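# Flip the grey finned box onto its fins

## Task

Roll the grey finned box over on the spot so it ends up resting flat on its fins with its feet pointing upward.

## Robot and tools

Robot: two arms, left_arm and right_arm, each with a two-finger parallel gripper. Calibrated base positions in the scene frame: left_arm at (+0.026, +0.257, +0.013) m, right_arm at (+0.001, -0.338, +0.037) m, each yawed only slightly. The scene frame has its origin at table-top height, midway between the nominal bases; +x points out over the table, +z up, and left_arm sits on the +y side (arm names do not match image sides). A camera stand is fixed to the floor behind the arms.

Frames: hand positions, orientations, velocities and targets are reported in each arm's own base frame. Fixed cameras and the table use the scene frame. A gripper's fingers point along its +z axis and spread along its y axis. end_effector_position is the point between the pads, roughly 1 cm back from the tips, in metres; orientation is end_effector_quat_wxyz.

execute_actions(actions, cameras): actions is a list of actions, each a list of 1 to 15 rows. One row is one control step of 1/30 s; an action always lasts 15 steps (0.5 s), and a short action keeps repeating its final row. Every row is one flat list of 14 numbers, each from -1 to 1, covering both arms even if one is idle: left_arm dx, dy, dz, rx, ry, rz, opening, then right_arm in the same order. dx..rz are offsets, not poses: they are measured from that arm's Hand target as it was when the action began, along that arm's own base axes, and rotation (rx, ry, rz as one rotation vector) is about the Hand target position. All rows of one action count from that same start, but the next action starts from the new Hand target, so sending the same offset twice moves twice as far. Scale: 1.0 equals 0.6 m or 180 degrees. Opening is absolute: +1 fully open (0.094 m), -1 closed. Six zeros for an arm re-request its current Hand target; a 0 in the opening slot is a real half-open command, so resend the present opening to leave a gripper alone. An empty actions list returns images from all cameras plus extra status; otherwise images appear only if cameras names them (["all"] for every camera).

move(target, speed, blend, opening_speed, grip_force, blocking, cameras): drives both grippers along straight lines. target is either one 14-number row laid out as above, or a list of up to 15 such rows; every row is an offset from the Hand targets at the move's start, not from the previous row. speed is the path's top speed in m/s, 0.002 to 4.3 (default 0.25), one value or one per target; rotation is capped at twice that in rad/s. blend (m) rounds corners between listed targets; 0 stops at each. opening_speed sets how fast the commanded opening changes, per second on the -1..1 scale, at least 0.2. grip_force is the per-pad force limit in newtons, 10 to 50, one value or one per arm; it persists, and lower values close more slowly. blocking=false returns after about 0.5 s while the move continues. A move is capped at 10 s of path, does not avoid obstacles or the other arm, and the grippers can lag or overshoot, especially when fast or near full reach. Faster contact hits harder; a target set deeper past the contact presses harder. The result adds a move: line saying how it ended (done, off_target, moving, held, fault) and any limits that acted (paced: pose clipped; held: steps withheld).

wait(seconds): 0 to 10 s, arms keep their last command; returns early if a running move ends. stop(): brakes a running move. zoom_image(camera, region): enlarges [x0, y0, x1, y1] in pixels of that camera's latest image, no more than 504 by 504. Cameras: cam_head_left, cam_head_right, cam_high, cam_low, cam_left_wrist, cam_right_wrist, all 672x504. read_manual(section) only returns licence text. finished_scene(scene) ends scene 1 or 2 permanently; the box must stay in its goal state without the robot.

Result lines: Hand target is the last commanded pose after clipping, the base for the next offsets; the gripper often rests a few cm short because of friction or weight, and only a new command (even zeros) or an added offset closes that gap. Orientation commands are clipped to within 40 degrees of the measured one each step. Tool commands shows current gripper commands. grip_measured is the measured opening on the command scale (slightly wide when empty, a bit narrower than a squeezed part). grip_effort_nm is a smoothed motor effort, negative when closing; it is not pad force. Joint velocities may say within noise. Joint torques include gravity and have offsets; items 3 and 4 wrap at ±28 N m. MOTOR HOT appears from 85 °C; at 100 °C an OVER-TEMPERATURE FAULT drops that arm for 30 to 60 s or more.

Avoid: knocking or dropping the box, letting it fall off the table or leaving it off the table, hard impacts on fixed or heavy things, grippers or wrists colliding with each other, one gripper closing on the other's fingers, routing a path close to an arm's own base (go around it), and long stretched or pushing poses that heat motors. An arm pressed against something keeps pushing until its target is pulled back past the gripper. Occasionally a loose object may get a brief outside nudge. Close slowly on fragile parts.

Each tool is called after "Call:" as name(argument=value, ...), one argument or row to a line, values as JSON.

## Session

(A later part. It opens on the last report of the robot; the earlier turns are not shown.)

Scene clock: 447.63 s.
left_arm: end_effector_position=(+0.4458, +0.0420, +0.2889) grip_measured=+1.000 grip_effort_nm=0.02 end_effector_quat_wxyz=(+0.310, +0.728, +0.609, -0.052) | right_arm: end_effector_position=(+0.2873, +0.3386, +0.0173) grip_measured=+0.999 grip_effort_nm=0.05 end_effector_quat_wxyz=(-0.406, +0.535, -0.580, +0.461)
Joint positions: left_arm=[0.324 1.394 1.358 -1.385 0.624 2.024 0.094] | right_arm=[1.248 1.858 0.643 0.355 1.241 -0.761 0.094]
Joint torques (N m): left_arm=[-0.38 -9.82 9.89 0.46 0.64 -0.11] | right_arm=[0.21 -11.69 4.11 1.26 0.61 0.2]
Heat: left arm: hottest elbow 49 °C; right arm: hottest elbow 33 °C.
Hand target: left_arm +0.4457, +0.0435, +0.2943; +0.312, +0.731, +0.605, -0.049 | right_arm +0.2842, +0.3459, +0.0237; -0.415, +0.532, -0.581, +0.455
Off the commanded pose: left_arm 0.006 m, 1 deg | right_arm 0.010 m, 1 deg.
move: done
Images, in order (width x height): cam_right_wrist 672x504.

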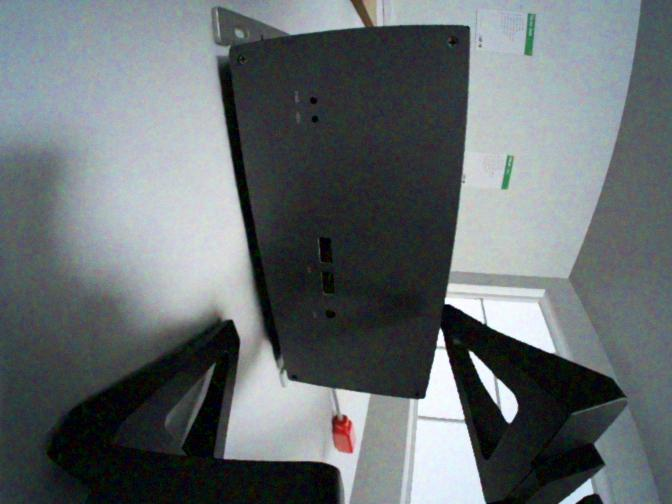

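Call:
move(
  target=[0,0,0,0,0,0,1.0, -0.01,0.016,0.013,0,0,0, 1.0],
  speed=0.06,
)

Scene clock: 451.50 s.
left_arm: end_effector_position=(+0.4458, +0.0420, +0.2889) grip_measured=+1.000 grip_effort_nm=0.02 end_effector_quat_wxyz=(+0.310, +0.728, +0.609, -0.052) | right_arm: end_effector_position=(+0.2793, +0.3404, +0.0215) grip_measured=+0.999 grip_effort_nm=0.05 end_effector_quat_wxyz=(-0.400, +0.539, -0.577, +0.464)
Joint positions: left_arm=[0.324 1.394 1.358 -1.385 0.624 2.024 0.094] | right_arm=[1.27 1.837 0.654 0.253 1.255 -0.705 0.094]
Joint torques (N m): left_arm=[-0.56 -9.88 9.84 0.4 0.64 -0.1] | right_arm=[0.44 -12.51 5.42 1.26 0.65 0.1]
Heat: left arm: hottest elbow 49 °C; right arm: hottest elbow 33 °C.
Hand target: left_arm +0.4457, +0.0435, +0.2943; +0.312, +0.731, +0.605, -0.049 | right_arm +0.2782, +0.3554, +0.0314; -0.415, +0.532, -0.581, +0.455
Off the commanded pose: left_arm 0.006 m, 1 deg | right_arm 0.018 m, 2 deg.
move: off_target (right_arm)

Call:
move(
  target=[0,0,0,0,0,0,1.0, 0.05,0.005,-0.002,0.01,0,0.004, 1.0],
  speed=0.04,
  cameras=["cam_right_wrist"],
)

Scene clock: 462.13 s.
left_arm: end_effector_position=(+0.4458, +0.0420, +0.2889) grip_measured=+1.000 grip_effort_nm=0.02 end_effector_quat_wxyz=(+0.310, +0.728, +0.609, -0.052) | right_arm: end_effector_position=(+0.2995, +0.3510, +0.0277) grip_measured=+0.999 grip_effort_nm=0.06 end_effector_quat_wxyz=(-0.421, +0.537, -0.580, +0.445)
Joint positions: left_arm=[0.324 1.394 1.358 -1.385 0.624 2.024 0.094] | right_arm=[1.224 1.845 0.654 0.438 1.197 -0.843 0.094]
Joint torques (N m): left_arm=[-0.32 -9.99 9.92 0.43 0.64 -0.11] | right_arm=[-1.9 -10.11 5.46 2.13 0.31 -0.01]
Heat: left arm: hottest elbow 49 °C; right arm: hottest elbow 33 °C.
Hand target: left_arm +0.4457, +0.0435, +0.2943; +0.312, +0.731, +0.605, -0.049 | right_arm +0.3082, +0.3584, +0.0301; -0.426, +0.529, -0.585, +0.444
Off the commanded pose: left_arm 0.006 m, 1 deg | right_arm 0.012 m, 1 deg.
move: off_target (right_arm)
Images, in order (width x height): cam_right_wrist 672x504.

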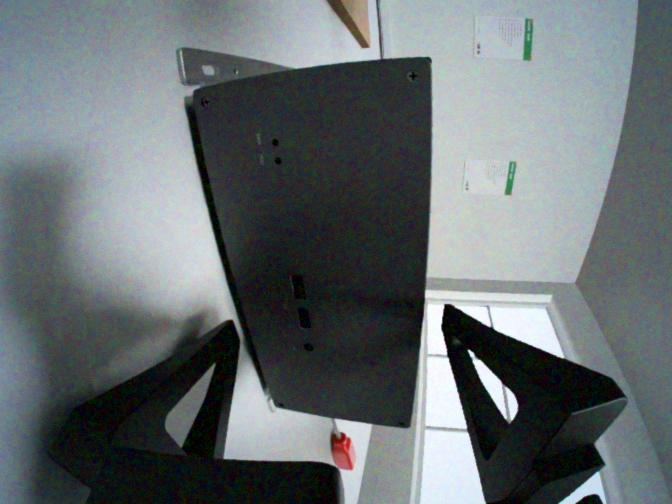

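Call:
move(
  target=[0,0,0,0,0,0,1.0, 0.0,-0.003,-0.02,0,0,0, 1.0],
  speed=0.04,
  cameras=["cam_right_wrist"],
)

Scene clock: 470.50 s.
left_arm: end_effector_position=(+0.4458, +0.0420, +0.2889) grip_measured=+1.000 grip_effort_nm=0.02 end_effector_quat_wxyz=(+0.310, +0.728, +0.609, -0.052) | right_arm: end_effector_position=(+0.2998, +0.3518, +0.0194) grip_measured=+0.999 grip_effort_nm=0.05 end_effector_quat_wxyz=(+0.425, -0.533, +0.582, -0.443)
Joint positions: left_arm=[0.324 1.394 1.358 -1.385 0.624 2.024 0.094] | right_arm=[1.224 1.877 0.654 0.484 1.197 -0.844 0.094]
Joint torques (N m): left_arm=[-0.38 -9.99 9.88 0.43 0.62 -0.1] | right_arm=[-1.79 -10.23 4.89 2.25 0.2 -0.1]
Heat: left arm: hottest elbow 49 °C; right arm: hottest elbow 33 °C.
Hand target: left_arm +0.4457, +0.0435, +0.2943; +0.312, +0.731, +0.605, -0.049 | right_arm +0.3082, +0.3566, +0.0181; +0.426, -0.529, +0.585, -0.443
Off the commanded pose: left_arm 0.006 m, 1 deg | right_arm 0.010 m, 1 deg.
move: done
Images, in order (width x height): cam_right_wrist 672x504.

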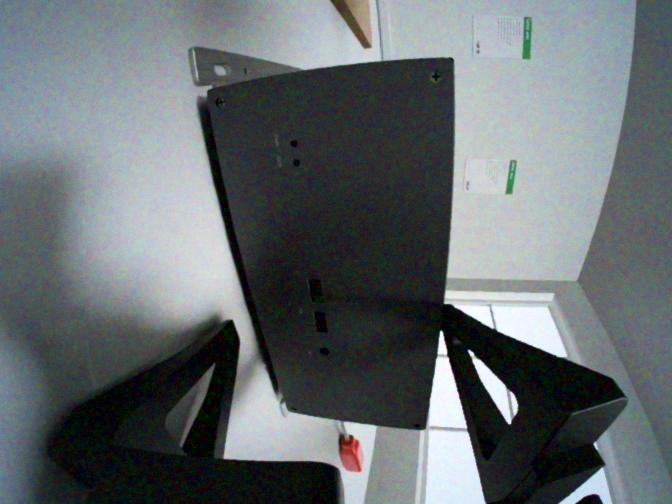

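Call:
move(
  target=[0,0,0,0,0,0,1.0, 0.02,0.0,0.008,0,0,0, 1.0],
  speed=0.04,
  cameras=["cam_right_wrist"],
)

Scene clock: 483.23 s.
left_arm: end_effector_position=(+0.4458, +0.0420, +0.2889) grip_measured=+1.000 grip_effort_nm=0.02 end_effector_quat_wxyz=(+0.310, +0.728, +0.609, -0.052) | right_arm: end_effector_position=(+0.3107, +0.3487, +0.0202) grip_measured=+0.999 grip_effort_nm=0.05 end_effector_quat_wxyz=(-0.420, +0.538, -0.580, +0.445)
Joint positions: left_arm=[0.324 1.394 1.358 -1.385 0.624 2.024 0.094] | right_arm=[1.195 1.877 0.654 0.516 1.174 -0.894 0.094]
Joint torques (N m): left_arm=[-0.38 -9.93 9.85 0.4 0.64 -0.11] | right_arm=[-1.9 -10.7 5.56 2.11 0.25 0]
Heat: left arm: hottest elbow 49 °C; right arm: hottest elbow 34 °C.
Hand target: left_arm +0.4457, +0.0435, +0.2943; +0.312, +0.731, +0.605, -0.049 | right_arm +0.3201, +0.3567, +0.0231; -0.426, +0.529, -0.585, +0.443
Off the commanded pose: left_arm 0.006 m, 1 deg | right_arm 0.013 m, 1 deg.
move: off_target (right_arm)
Images, in order (width x height): cam_right_wrist 672x504.

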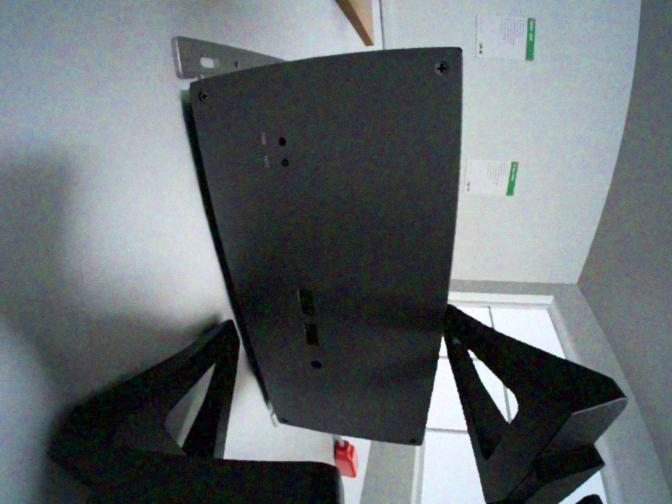

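Call:
execute_actions(
  actions=[],
  cameras=["cam_head_left", "cam_head_right", "cam_right_wrist"],
)

Call:
zoom_image(
  camera="cam_head_left",
  region=[270, 210, 390, 340],
)

Call:
zoom_image(
  camera="cam_right_wrist",
  region=[380, 200, 560, 360],
)

Call:
zoom_image(
  camera="cam_right_wrist",
  region=[160, 240, 340, 420],
)

Scene clock: 493.87 s.
left_arm: end_effector_position=(+0.4458, +0.0420, +0.2889) grip_measured=+1.000 grip_effort_nm=0.02 end_effector_quat_wxyz=(+0.310, +0.728, +0.609, -0.052) | right_arm: end_effector_position=(+0.3107, +0.3487, +0.0202) grip_measured=+0.999 grip_effort_nm=0.05 end_effector_quat_wxyz=(-0.420, +0.538, -0.580, +0.445)
Joint positions: left_arm=[0.324 1.394 1.358 -1.385 0.624 2.024 0.094] | right_arm=[1.195 1.877 0.654 0.516 1.174 -0.895 0.094]
Joint velocities: within noise
Joint torques (N m): left_arm=[-0.5 -9.88 9.89 0.4 0.63 -0.1] | right_arm=[-1.79 -10.11 5.48 2.18 0.22 -0.07]
Heat: left arm: hottest elbow 49 °C; right arm: hottest elbow 34 °C.
Hand target: left_arm +0.4457, +0.0435, +0.2943; +0.312, +0.731, +0.605, -0.049 | right_arm +0.3201, +0.3567, +0.0231; -0.426, +0.529, -0.585, +0.443
Tool commands: left_gripper/opening=+1.0 right_gripper/opening=+1.0
Off the commanded pose: left_arm 0.006 m, 1 deg | right_arm 0.013 m, 1 deg.
Images, in order (width x height): cam_head_left 672x504, cam_head_right 672x504, cam_right_wrist 672x504.

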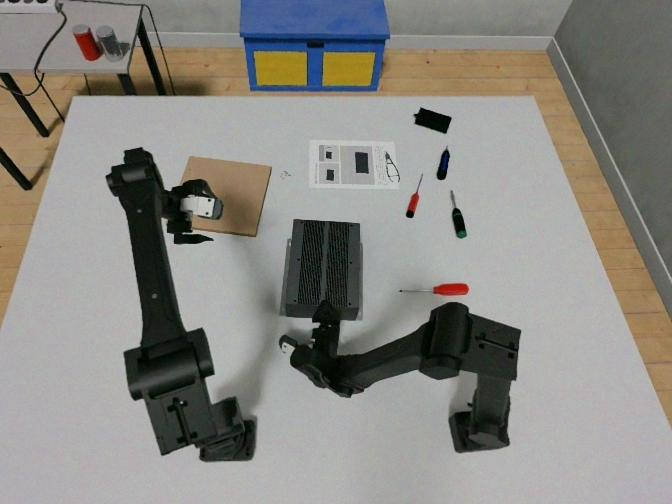

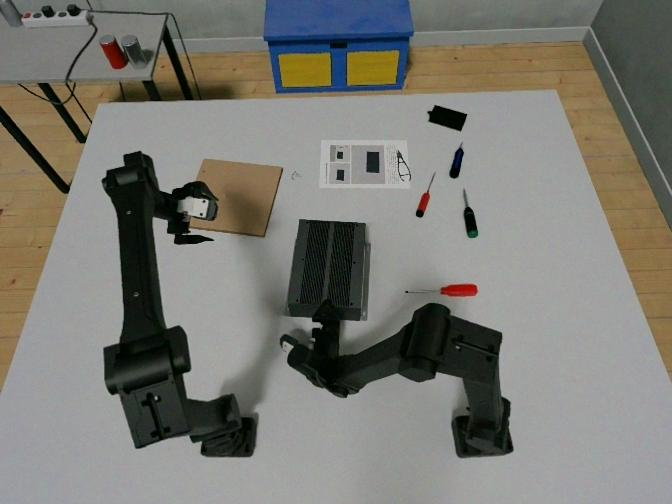

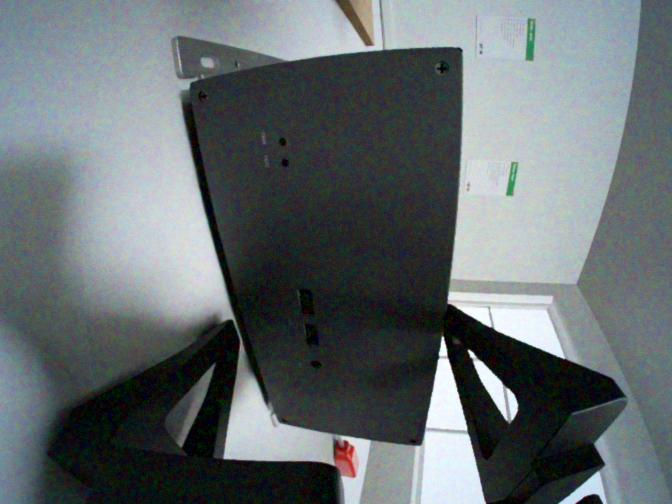

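Scaled by 3.877.

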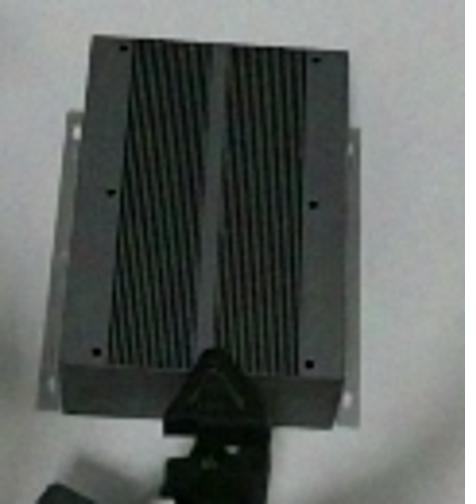

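Scaled by 2.800 from the camera's 672x504 image, which has a finer 960x720 frame.

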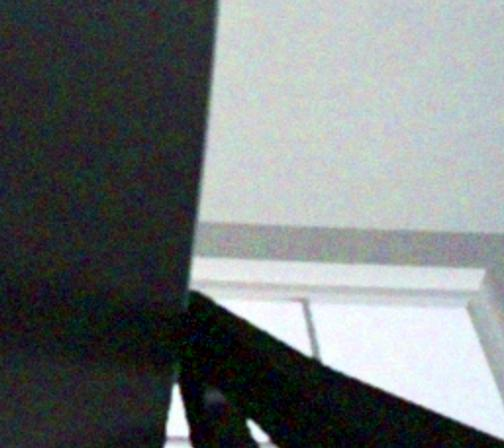

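Scaled by 2.800 from the camera's 672x504 image, which has a finer 960x720 frame.

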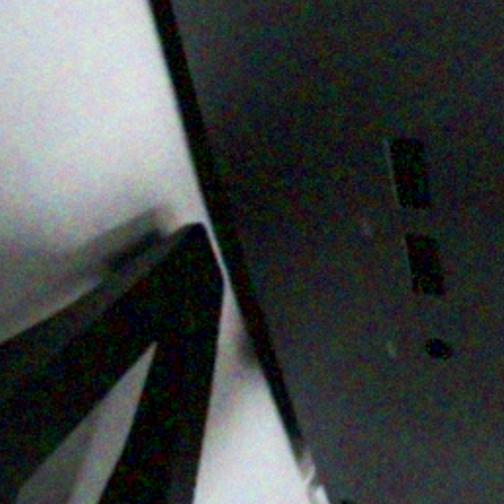

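Call:
move(
  target=[0,0,0,0,0,0,1.0, 0.03,-0.004,-0.003,0,0,0, 1.0],
  speed=0.03,
  cameras=["cam_right_wrist", "cam_head_left"],
)

Call:
zoom_image(
  camera="cam_head_left",
  region=[270, 210, 390, 340],
)

Call:
zoom_image(
  camera="cam_right_wrist",
  region=[160, 240, 340, 420],
)

Scene clock: 512.23 s.
left_arm: end_effector_position=(+0.4458, +0.0420, +0.2889) grip_measured=+1.000 grip_effort_nm=0.02 end_effector_quat_wxyz=(+0.310, +0.728, +0.609, -0.052) | right_arm: end_effector_position=(+0.3217, +0.3502, +0.0196) grip_measured=+1.000 grip_effort_nm=-0.02 end_effector_quat_wxyz=(-0.422, +0.539, -0.578, +0.444)
Joint positions: left_arm=[0.324 1.394 1.358 -1.385 0.624 2.024 0.094] | right_arm=[1.169 1.892 0.66 0.578 1.148 -0.951 0.094]
Joint torques (N m): left_arm=[-0.38 -9.88 9.92 0.43 0.63 -0.1] | right_arm=[-2.9 -10.7 5.56 2.54 -0.21 -0.1]
Heat: left arm: hottest elbow 49 °C; right arm: hottest elbow 34 °C.
Hand target: left_arm +0.4457, +0.0435, +0.2943; +0.312, +0.731, +0.605, -0.049 | right_arm +0.3382, +0.3542, +0.0211; -0.426, +0.529, -0.585, +0.443
Off the commanded pose: left_arm 0.006 m, 1 deg | right_arm 0.017 m, 2 deg.
move: off_target (right_arm)
Images, in order (width x height): cam_head_left 672x504, cam_right_wrist 672x504.

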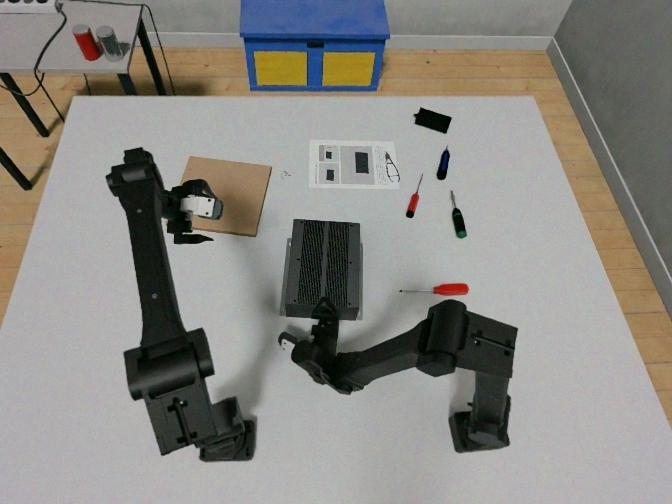

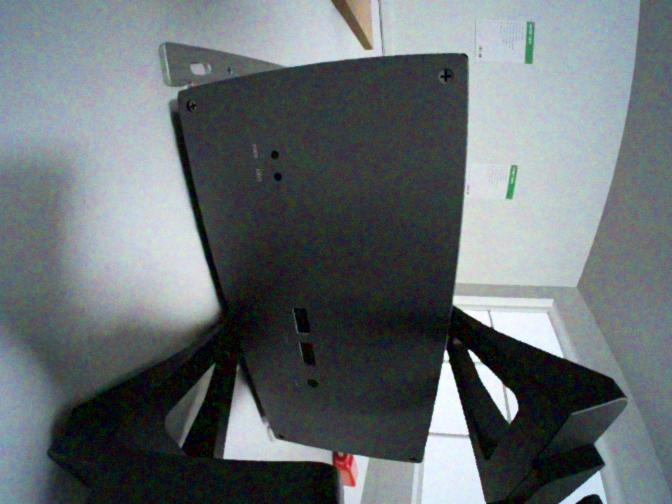

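Scaled by 3.877.

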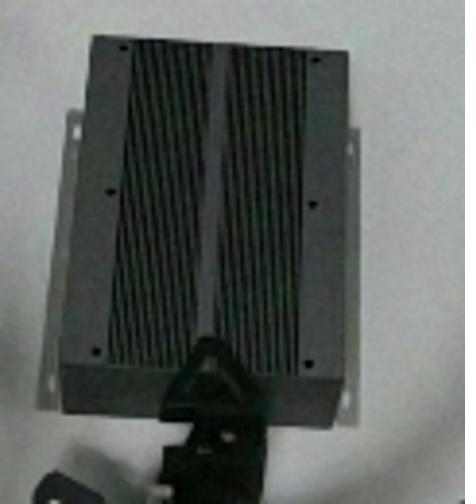

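Scaled by 2.800 from the camera's 672x504 image, which has a finer 960x720 frame.

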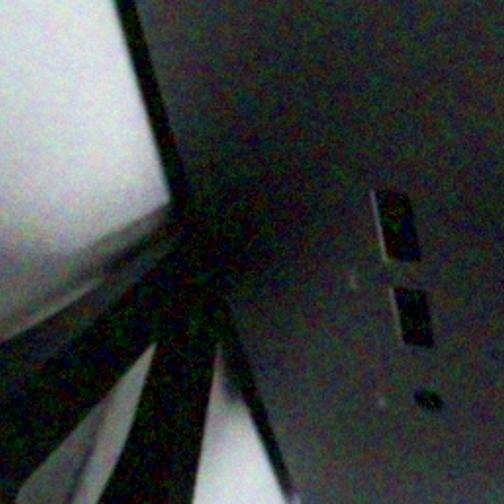

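Call:
move(
  target=[0,0,0,0,0,0,1.0, 0.022,-0.002,-0.002,0,0,0, 1.0],
  speed=0.03,
  cameras=["cam_right_wrist", "cam_head_left"],
)

Call:
zoom_image(
  camera="cam_head_left",
  region=[270, 210, 390, 340],
)

Call:
zoom_image(
  camera="cam_right_wrist",
  region=[160, 240, 340, 420],
)

Scene clock: 523.43 s.
left_arm: end_effector_position=(+0.4458, +0.0420, +0.2889) grip_measured=+1.000 grip_effort_nm=0.02 end_effector_quat_wxyz=(+0.310, +0.728, +0.609, -0.052) | right_arm: end_effector_position=(+0.3278, +0.3527, +0.0197) grip_measured=+1.000 grip_effort_nm=-0.02 end_effector_quat_wxyz=(-0.428, +0.543, -0.575, +0.438)
Joint positions: left_arm=[0.324 1.394 1.358 -1.385 0.624 2.024 0.094] | right_arm=[1.154 1.9 0.66 0.628 1.121 -0.99 0.094]
Joint torques (N m): left_arm=[-0.5 -9.99 9.88 0.43 0.64 -0.11] | right_arm=[-4.37 -9.82 6.05 2.3 -0.08 -0.16]
Heat: left arm: hottest elbow 49 °C; right arm: hottest elbow 34 °C.
Hand target: left_arm +0.4457, +0.0435, +0.2943; +0.312, +0.731, +0.605, -0.049 | right_arm +0.3513, +0.3530, +0.0200; -0.426, +0.529, -0.585, +0.443
Off the commanded pose: left_arm 0.006 m, 1 deg | right_arm 0.024 m, 2 deg.
move: off_target (right_arm)
Images, in order (width x height): cam_head_left 672x504, cam_right_wrist 672x504.

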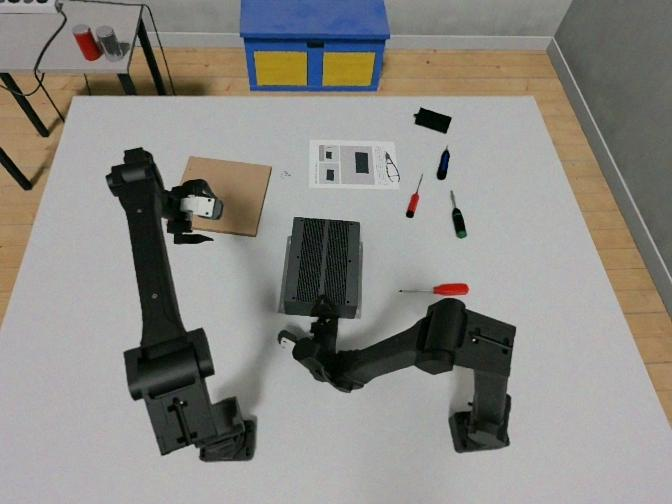

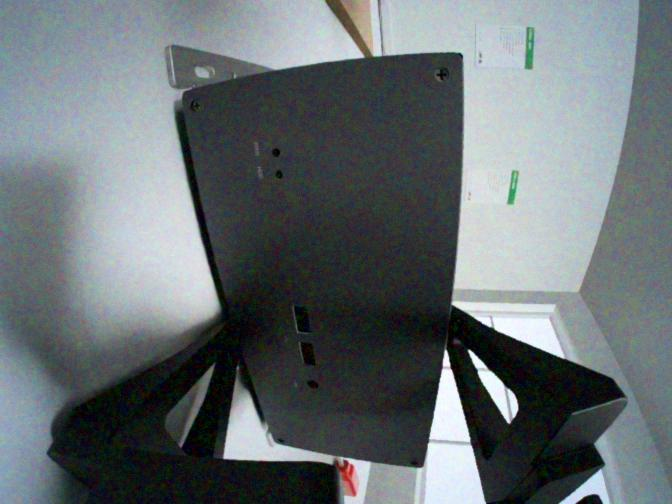

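Scaled by 3.877.

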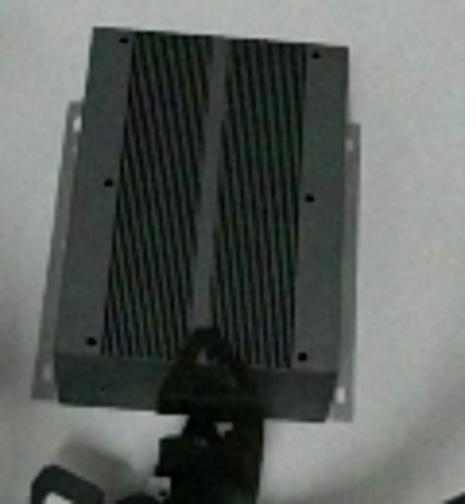

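Scaled by 2.800 from the camera's 672x504 image, which has a finer 960x720 frame.

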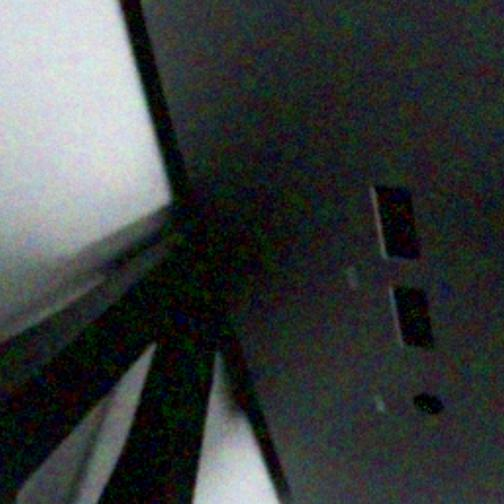

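Call:
move(
  target=[
    [0,0,0,0,0,0,1.0, -0.045,0.0,0.0,0.004,0,0, 1.0],
    [0,0,0,0,0,0,1.0, -0.045,0.0,-0.01,0.004,0,0, 1.0],
  ],
  speed=0.04,
  cameras=["cam_right_wrist"],
)

Scene clock: 547.27 s.
left_arm: end_effector_position=(+0.4458, +0.0420, +0.2889) grip_measured=+1.000 grip_effort_nm=0.02 end_effector_quat_wxyz=(+0.310, +0.728, +0.609, -0.052) | right_arm: end_effector_position=(+0.3270, +0.3515, +0.0194) grip_measured=+1.000 grip_effort_nm=-0.02 end_effector_quat_wxyz=(+0.429, -0.530, +0.585, -0.440)
Joint positions: left_arm=[0.324 1.394 1.358 -1.385 0.624 2.024 0.094] | right_arm=[1.159 1.901 0.669 0.595 1.145 -0.941 0.094]
Joint torques (N m): left_arm=[-0.38 -9.99 9.87 0.44 0.64 -0.11] | right_arm=[-0.03 -10.58 3.81 1.73 0.74 0.25]
Heat: left arm: hottest elbow 49 °C; right arm: hottest elbow 34 °C.
Hand target: left_arm +0.4457, +0.0435, +0.2943; +0.312, +0.731, +0.605, -0.049 | right_arm +0.3243, +0.3531, +0.0140; +0.429, -0.526, +0.588, -0.440
Off the commanded pose: left_arm 0.006 m, 1 deg | right_arm 0.006 m, 1 deg.
move: done
Images, in order (width x height): cam_right_wrist 672x504.

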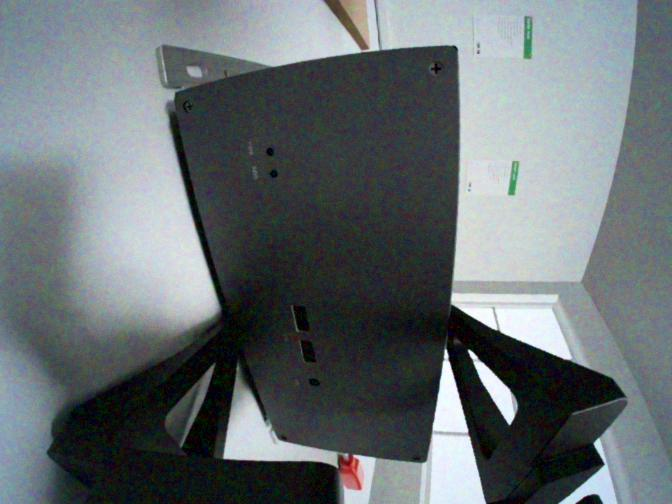

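Call:
move(
  target=[-0.1,0.0,-0.1,-0.26,-0.15,0,1.0, 0,0,0,0,0,0, 1.0],
  speed=0.25,
  cameras=["cam_left_wrist"],
)

Scene clock: 642.13 s.
left_arm: end_effector_position=(+0.3845, +0.0382, +0.2396) grip_measured=+1.000 grip_effort_nm=0.02 end_effector_quat_wxyz=(+0.694, +0.537, +0.468, -0.102) | right_arm: end_effector_position=(+0.3270, +0.3515, +0.0194) grip_measured=+1.000 grip_effort_nm=-0.02 end_effector_quat_wxyz=(+0.429, -0.530, +0.585, -0.440)
Joint positions: left_arm=[0.567 1.348 0.797 -0.823 1.555 2.081 0.094] | right_arm=[1.159 1.901 0.669 0.595 1.145 -0.941 0.094]
Joint torques (N m): left_arm=[-0.09 -6.01 7.6 1.2 0.84 -0.12] | right_arm=[-0.03 -10.17 3.82 1.76 0.83 0.29]
Heat: left arm: hottest elbow 49 °C; right arm: hottest elbow 34 °C.
Hand target: left_arm +0.3857, +0.0435, +0.2343; +0.703, +0.539, +0.449, -0.115 | right_arm +0.3243, +0.3531, +0.0140; +0.429, -0.526, +0.588, -0.440
Off the commanded pose: left_arm 0.008 m, 3 deg | right_arm 0.006 m, 1 deg.
joint sent to its limit (left arm) — joint 5 (wrist yaw), upper limit; joint 6 (wrist roll), upper limit. The joint targets are off in orientation, not in position.
move: off_target (left_arm)
Images, in order (width x height): cam_left_wrist 672x504.

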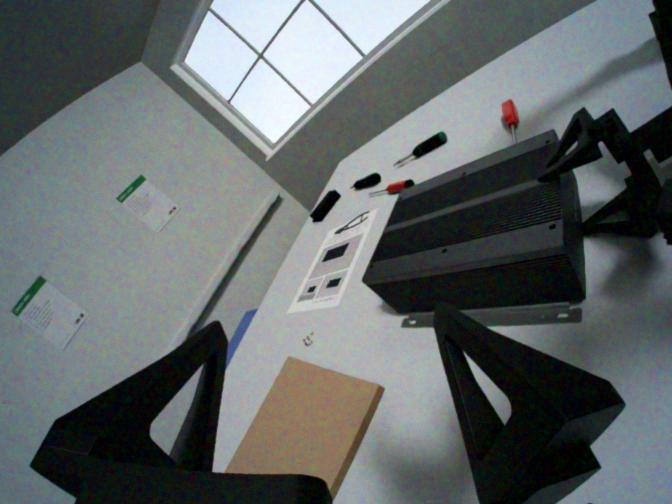

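Call:
zoom_image(
  camera="cam_left_wrist",
  region=[490, 90, 672, 330],
)

Scaled by 2.100 from the camera's 672x504 image, which has a finer 960x720 frame.

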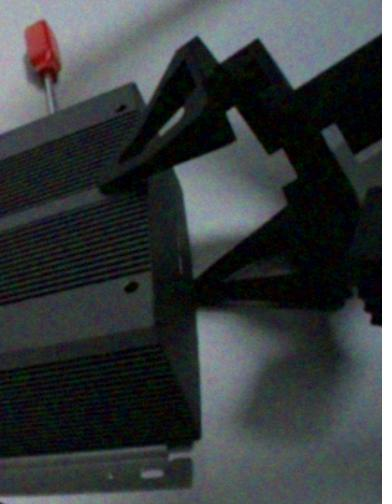

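Call:
move(
  target=[
    [-0.03,-0.03,-0.05,-0.4537,0.5697,0.0423,1.0, 0,0,0,0,0,0, 1.0],
    [-0.082,-0.13,-0.2,-0.4537,0.5697,0.0423,1.0, 0,0,0,0,0,0, 1.0],
  ],
  speed=0.25,
  cameras=["cam_left_wrist", "cam_head_left"],
)

Scene clock: 674.00 s.
left_arm: end_effector_position=(+0.3357, -0.0309, +0.1183) grip_measured=+1.000 grip_effort_nm=0.02 end_effector_quat_wxyz=(+0.160, -0.149, +0.695, -0.685) | right_arm: end_effector_position=(+0.3270, +0.3515, +0.0194) grip_measured=+1.000 grip_effort_nm=-0.02 end_effector_quat_wxyz=(+0.429, -0.530, +0.585, -0.440)
Joint positions: left_arm=[0.452 1.722 0.701 -1.394 1.556 0.862 0.094] | right_arm=[1.159 1.901 0.669 0.595 1.145 -0.941 0.094]
Joint torques (N m): left_arm=[-1.49 -7.47 4.03 -0.01 0.55 -0.2] | right_arm=[-0.21 -10.29 3.79 1.74 0.82 0.27]
Heat: left arm: hottest elbow 47 °C; right arm: hottest elbow 34 °C.
Hand target: left_arm +0.3365, -0.0344, +0.1143; +0.282, -0.282, +0.648, -0.649 | right_arm +0.3243, +0.3531, +0.0140; +0.429, -0.526, +0.588, -0.440
Off the commanded pose: left_arm 0.005 m, 22 deg | right_arm 0.006 m, 1 deg.
joint sent to its limit (left arm) — joint 5 (wrist yaw), upper limit. The joint targets are off in orientation, not in position.
move: off_target (left_arm)
Images, in order (width x height): cam_head_left 672x504, cam_left_wrist 672x504.

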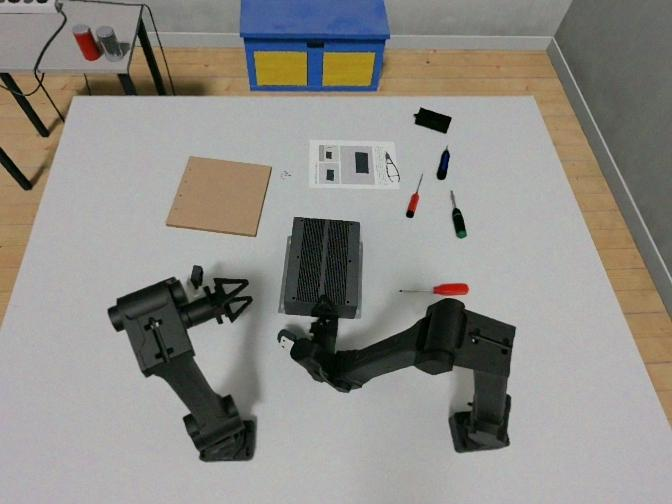

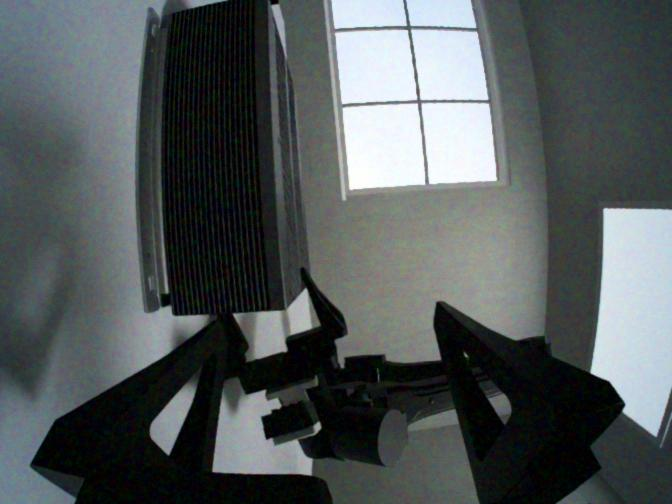

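Call:
zoom_image(
  camera="cam_left_wrist",
  region=[150, 220, 370, 400],
)

Scaled by 2.291 from the camera's 672x504 image, which has a finer 960x720 frame.

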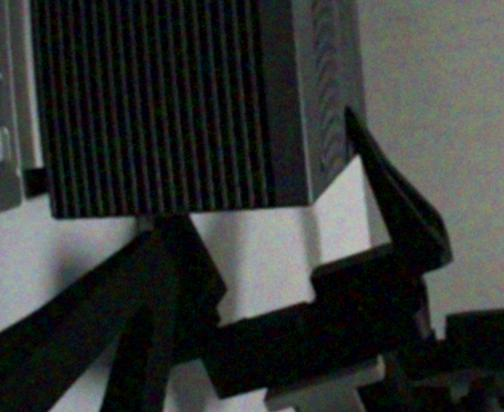

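Call:
move(
  target=[0,0,0,0,0,0,1.0, 0.025,-0.003,0.06,0,0,0, 1.0],
  speed=0.04,
  cameras=["cam_left_wrist", "cam_right_wrist"],
)

Scene clock: 710.60 s.
left_arm: end_effector_position=(+0.3369, -0.0303, +0.1170) grip_measured=+1.000 grip_effort_nm=0.02 end_effector_quat_wxyz=(+0.159, -0.151, +0.694, -0.685) | right_arm: end_effector_position=(+0.3276, +0.3557, +0.0397) grip_measured=+1.000 grip_effort_nm=-0.02 end_effector_quat_wxyz=(-0.430, +0.538, -0.581, +0.434)
Joint positions: left_arm=[0.452 1.722 0.701 -1.37 1.556 0.834 0.094] | right_arm=[1.158 1.834 0.669 0.537 1.125 -0.957 0.094]
Joint torques (N m): left_arm=[-1.55 -8.12 3.77 -0.01 0.55 -0.26] | right_arm=[-3.14 -13.51 4.63 1.54 0.43 -0.04]
Heat: left arm: hottest elbow 43 °C; right arm: hottest elbow 34 °C.
Hand target: left_arm +0.3365, -0.0344, +0.1143; +0.282, -0.282, +0.648, -0.649 | right_arm +0.3393, +0.3514, +0.0499; -0.429, +0.526, -0.588, +0.440
Off the commanded pose: left_arm 0.005 m, 22 deg | right_arm 0.016 m, 2 deg.
joint sent to its limit (left arm) — joint 5 (wrist yaw), upper limit. The joint targets are off in orientation, not in position.
move: off_target (left_arm, right_arm)
Images, in order (width x height): cam_left_wrist 672x504, cam_right_wrist 672x504.

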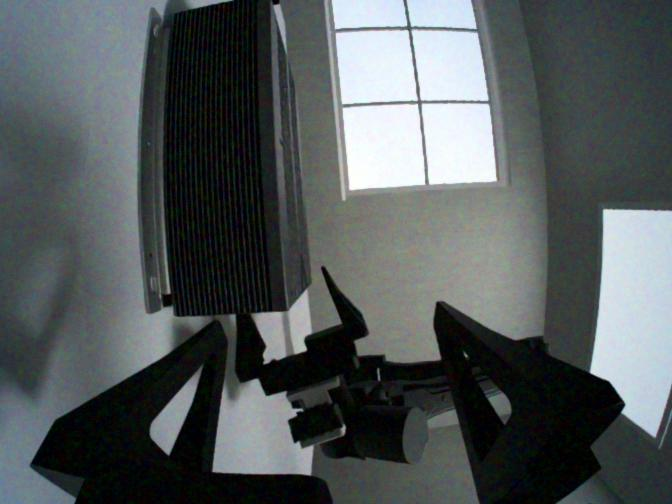

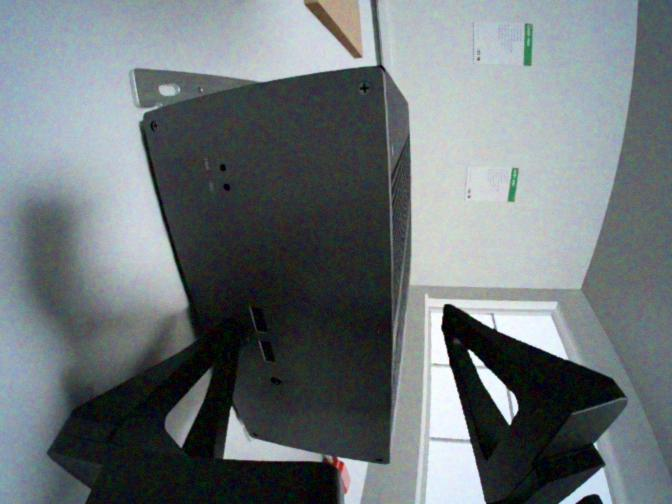

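Call:
move(
  target=[
    [0,0,0,0,0,0,1.0, -0.1,0.0,0.0,0,0,0, 1.0],
    [0,0,0,0,0,0,1.0, -0.1,0.0,-0.055,0,0,0, 1.0],
  ],
  speed=0.06,
  cameras=["cam_left_wrist", "cam_right_wrist"],
)

Scene clock: 766.47 s.
left_arm: end_effector_position=(+0.3372, -0.0302, +0.1145) grip_measured=+1.000 grip_effort_nm=0.02 end_effector_quat_wxyz=(+0.156, -0.154, +0.694, -0.686) | right_arm: end_effector_position=(+0.2831, +0.3441, +0.0174) grip_measured=+1.000 grip_effort_nm=-0.02 end_effector_quat_wxyz=(+0.420, -0.528, +0.588, -0.445)
Joint positions: left_arm=[0.452 1.722 0.697 -1.335 1.556 0.795 0.094] | right_arm=[1.261 1.856 0.643 0.36 1.232 -0.722 0.094]
Joint torques (N m): left_arm=[-1.49 -8.94 3.66 0.03 0.57 -0.26] | right_arm=[0.21 -10.52 3.95 2.04 0.64 0.13]
Heat: left arm: hottest elbow 40 °C; right arm: hottest elbow 34 °C.
Hand target: left_arm +0.3366, -0.0344, +0.1143; +0.282, -0.282, +0.648, -0.649 | right_arm +0.2794, +0.3512, +0.0170; +0.429, -0.526, +0.588, -0.440
Off the commanded pose: left_arm 0.004 m, 22 deg | right_arm 0.008 m, 1 deg.
joint sent to its limit (left arm) — joint 5 (wrist yaw), upper limit. The joint targets are off in orientation, not in position.
move: off_target (left_arm)
Images, in order (width x height): cam_left_wrist 672x504, cam_right_wrist 672x504.

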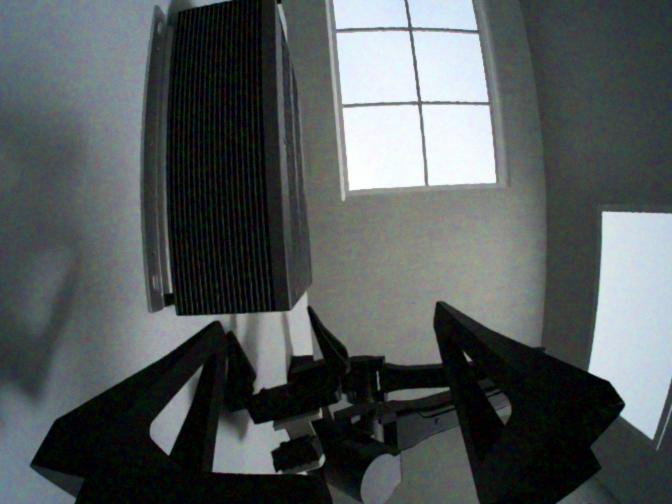

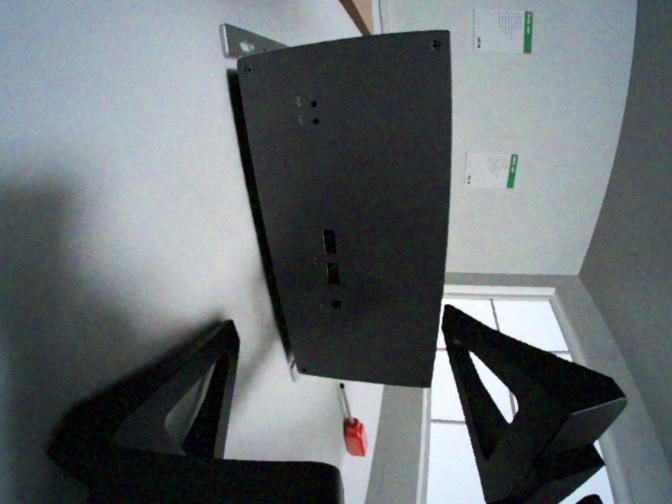

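Call:
move(
  target=[0,0,0,0,0,0,1.0, 0.0,0.0,-0.015,0,0,0, 1.0],
  speed=0.03,
)

Scene clock: 774.70 s.
left_arm: end_effector_position=(+0.3377, -0.0299, +0.1140) grip_measured=+1.000 grip_effort_nm=0.02 end_effector_quat_wxyz=(+0.156, -0.154, +0.694, -0.686) | right_arm: end_effector_position=(+0.2836, +0.3446, +0.0170) grip_measured=+1.000 grip_effort_nm=-0.02 end_effector_quat_wxyz=(+0.426, -0.521, +0.590, -0.446)
Joint positions: left_arm=[0.452 1.722 0.697 -1.326 1.556 0.785 0.094] | right_arm=[1.261 1.867 0.643 0.39 1.242 -0.725 0.094]
Joint torques (N m): left_arm=[-1.44 -9 3.56 0.12 0.58 -0.23] | right_arm=[0.21 -8.23 3.85 2.14 0.22 0.14]
Heat: left arm: hottest elbow 40 °C; right arm: hottest elbow 33 °C.
Hand target: left_arm +0.3366, -0.0344, +0.1143; +0.282, -0.282, +0.648, -0.649 | right_arm +0.2794, +0.3512, +0.0080; +0.430, -0.526, +0.588, -0.440
Off the commanded pose: left_arm 0.005 m, 22 deg | right_arm 0.012 m, 1 deg.
joint sent to its limit (left arm) — joint 5 (wrist yaw), upper limit. The joint targets are off in orientation, not in position.
move: off_target (left_arm, right_arm)

Call:
execute_actions(
  actions=[],
  cameras=["cam_left_wrist", "cam_right_wrist"],
)

Call:
zoom_image(
  camera="cam_left_wrist",
  region=[140, 270, 360, 420],
)

Call:
zoom_image(
  camera="cam_right_wrist",
  region=[200, 200, 360, 360],
)

Scene clock: 786.67 s.
left_arm: end_effector_position=(+0.3377, -0.0299, +0.1140) grip_measured=+1.000 grip_effort_nm=0.02 end_effector_quat_wxyz=(+0.155, -0.154, +0.694, -0.686) | right_arm: end_effector_position=(+0.2836, +0.3446, +0.0170) grip_measured=+1.000 grip_effort_nm=-0.01 end_effector_quat_wxyz=(+0.426, -0.521, +0.590, -0.446)
Joint positions: left_arm=[0.452 1.722 0.697 -1.326 1.556 0.784 0.094] | right_arm=[1.261 1.867 0.643 0.39 1.242 -0.725 0.094]
Joint velocities: within noise
Joint torques (N m): left_arm=[-1.49 -9.05 3.56 0.03 0.58 -0.24] | right_arm=[0.03 -8.94 4.08 2.03 0.2 0.18]
Heat: left arm: hottest elbow 39 °C; right arm: hottest elbow 33 °C.
Hand target: left_arm +0.3366, -0.0344, +0.1143; +0.282, -0.282, +0.648, -0.649 | right_arm +0.2794, +0.3512, +0.0080; +0.429, -0.526, +0.588, -0.440
Tool commands: left_gripper/opening=+1.0 right_gripper/opening=+1.0
Off the commanded pose: left_arm 0.005 m, 22 deg | right_arm 0.012 m, 1 deg.
Images, in order (width x height): cam_left_wrist 672x504, cam_right_wrist 672x504.

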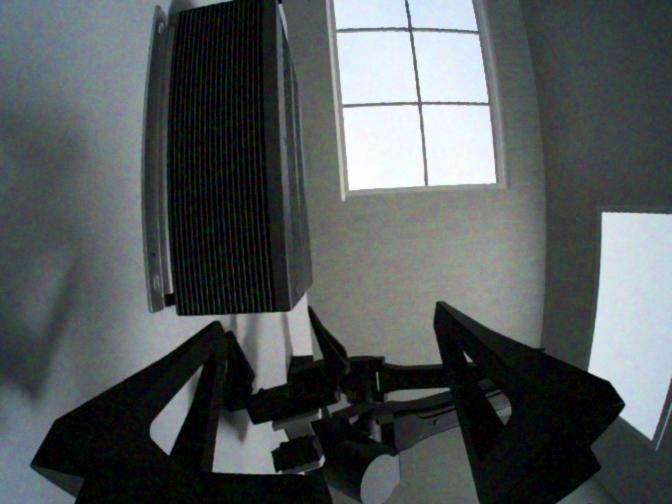

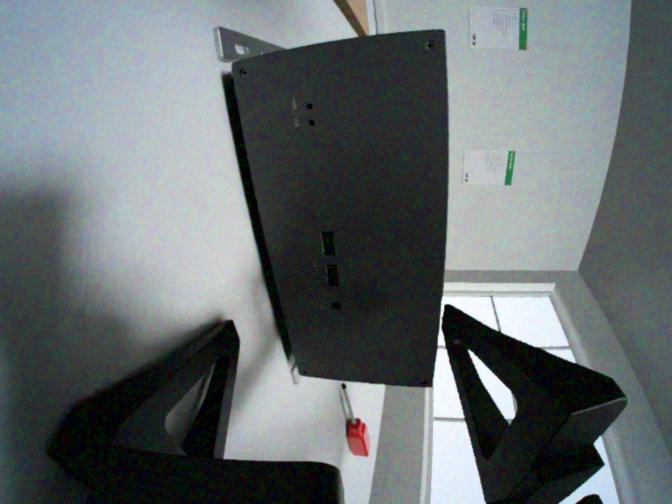

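Scaled by 2.291 from the camera's 672x504 image, which has a finer 960x720 frame.

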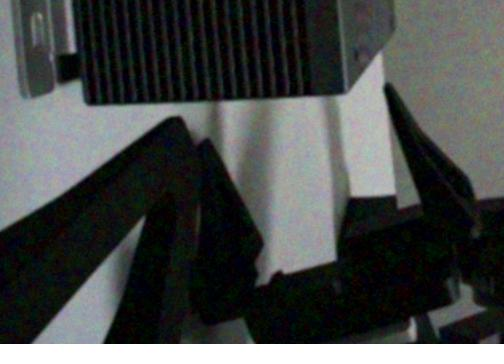

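Scaled by 3.150 from the camera's 672x504 image, which has a finer 960x720 frame.

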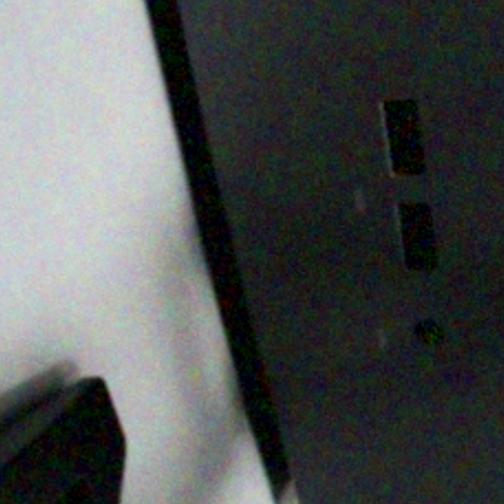

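Call:
move(
  target=[
    [0,0,0,0,0,0,1.0, 0.0,0.008,0.035,0,0,0.002, 1.0],
    [0,0,0,0,0,0,1.0, 0.078,0.006,0.028,0,0,0.002, 1.0],
  ],
  speed=0.05,
  cameras=["cam_right_wrist", "cam_left_wrist"],
)

Scene clock: 882.20 s.
left_arm: end_effector_position=(+0.3375, -0.0300, +0.1122) grip_measured=+1.000 grip_effort_nm=0.02 end_effector_quat_wxyz=(+0.153, -0.157, +0.693, -0.686) | right_arm: end_effector_position=(+0.3169, +0.3483, +0.0223) grip_measured=+1.000 grip_effort_nm=-0.02 end_effector_quat_wxyz=(-0.425, +0.536, -0.582, +0.439)
Joint positions: left_arm=[0.452 1.722 0.694 -1.304 1.556 0.759 0.094] | right_arm=[1.178 1.874 0.65 0.554 1.152 -0.92 0.094]
Joint torques (N m): left_arm=[-1.61 -9.58 3.56 0.08 0.59 -0.23] | right_arm=[-1.9 -10.87 5.3 2.37 0.2 -0.05]
Heat: left arm: hottest elbow 38 °C; right arm: hottest elbow 32 °C.
Hand target: left_arm +0.3365, -0.0344, +0.1143; +0.282, -0.282, +0.648, -0.649 | right_arm +0.3262, +0.3549, +0.0248; -0.431, +0.528, -0.586, +0.438
Off the commanded pose: left_arm 0.005 m, 22 deg | right_arm 0.012 m, 1 deg.
joint sent to its limit (left arm) — joint 5 (wrist yaw), upper limit. The joint targets are off in orientation, not in position.
move: off_target (left_arm, right_arm)
Images, in order (width x height): cam_left_wrist 672x504, cam_right_wrist 672x504.

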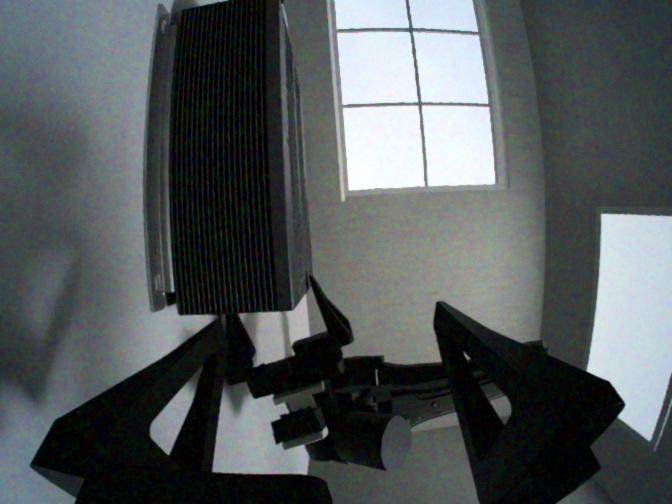

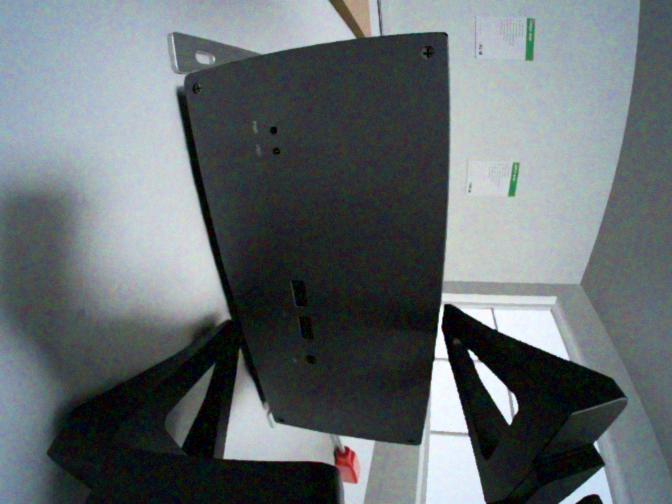

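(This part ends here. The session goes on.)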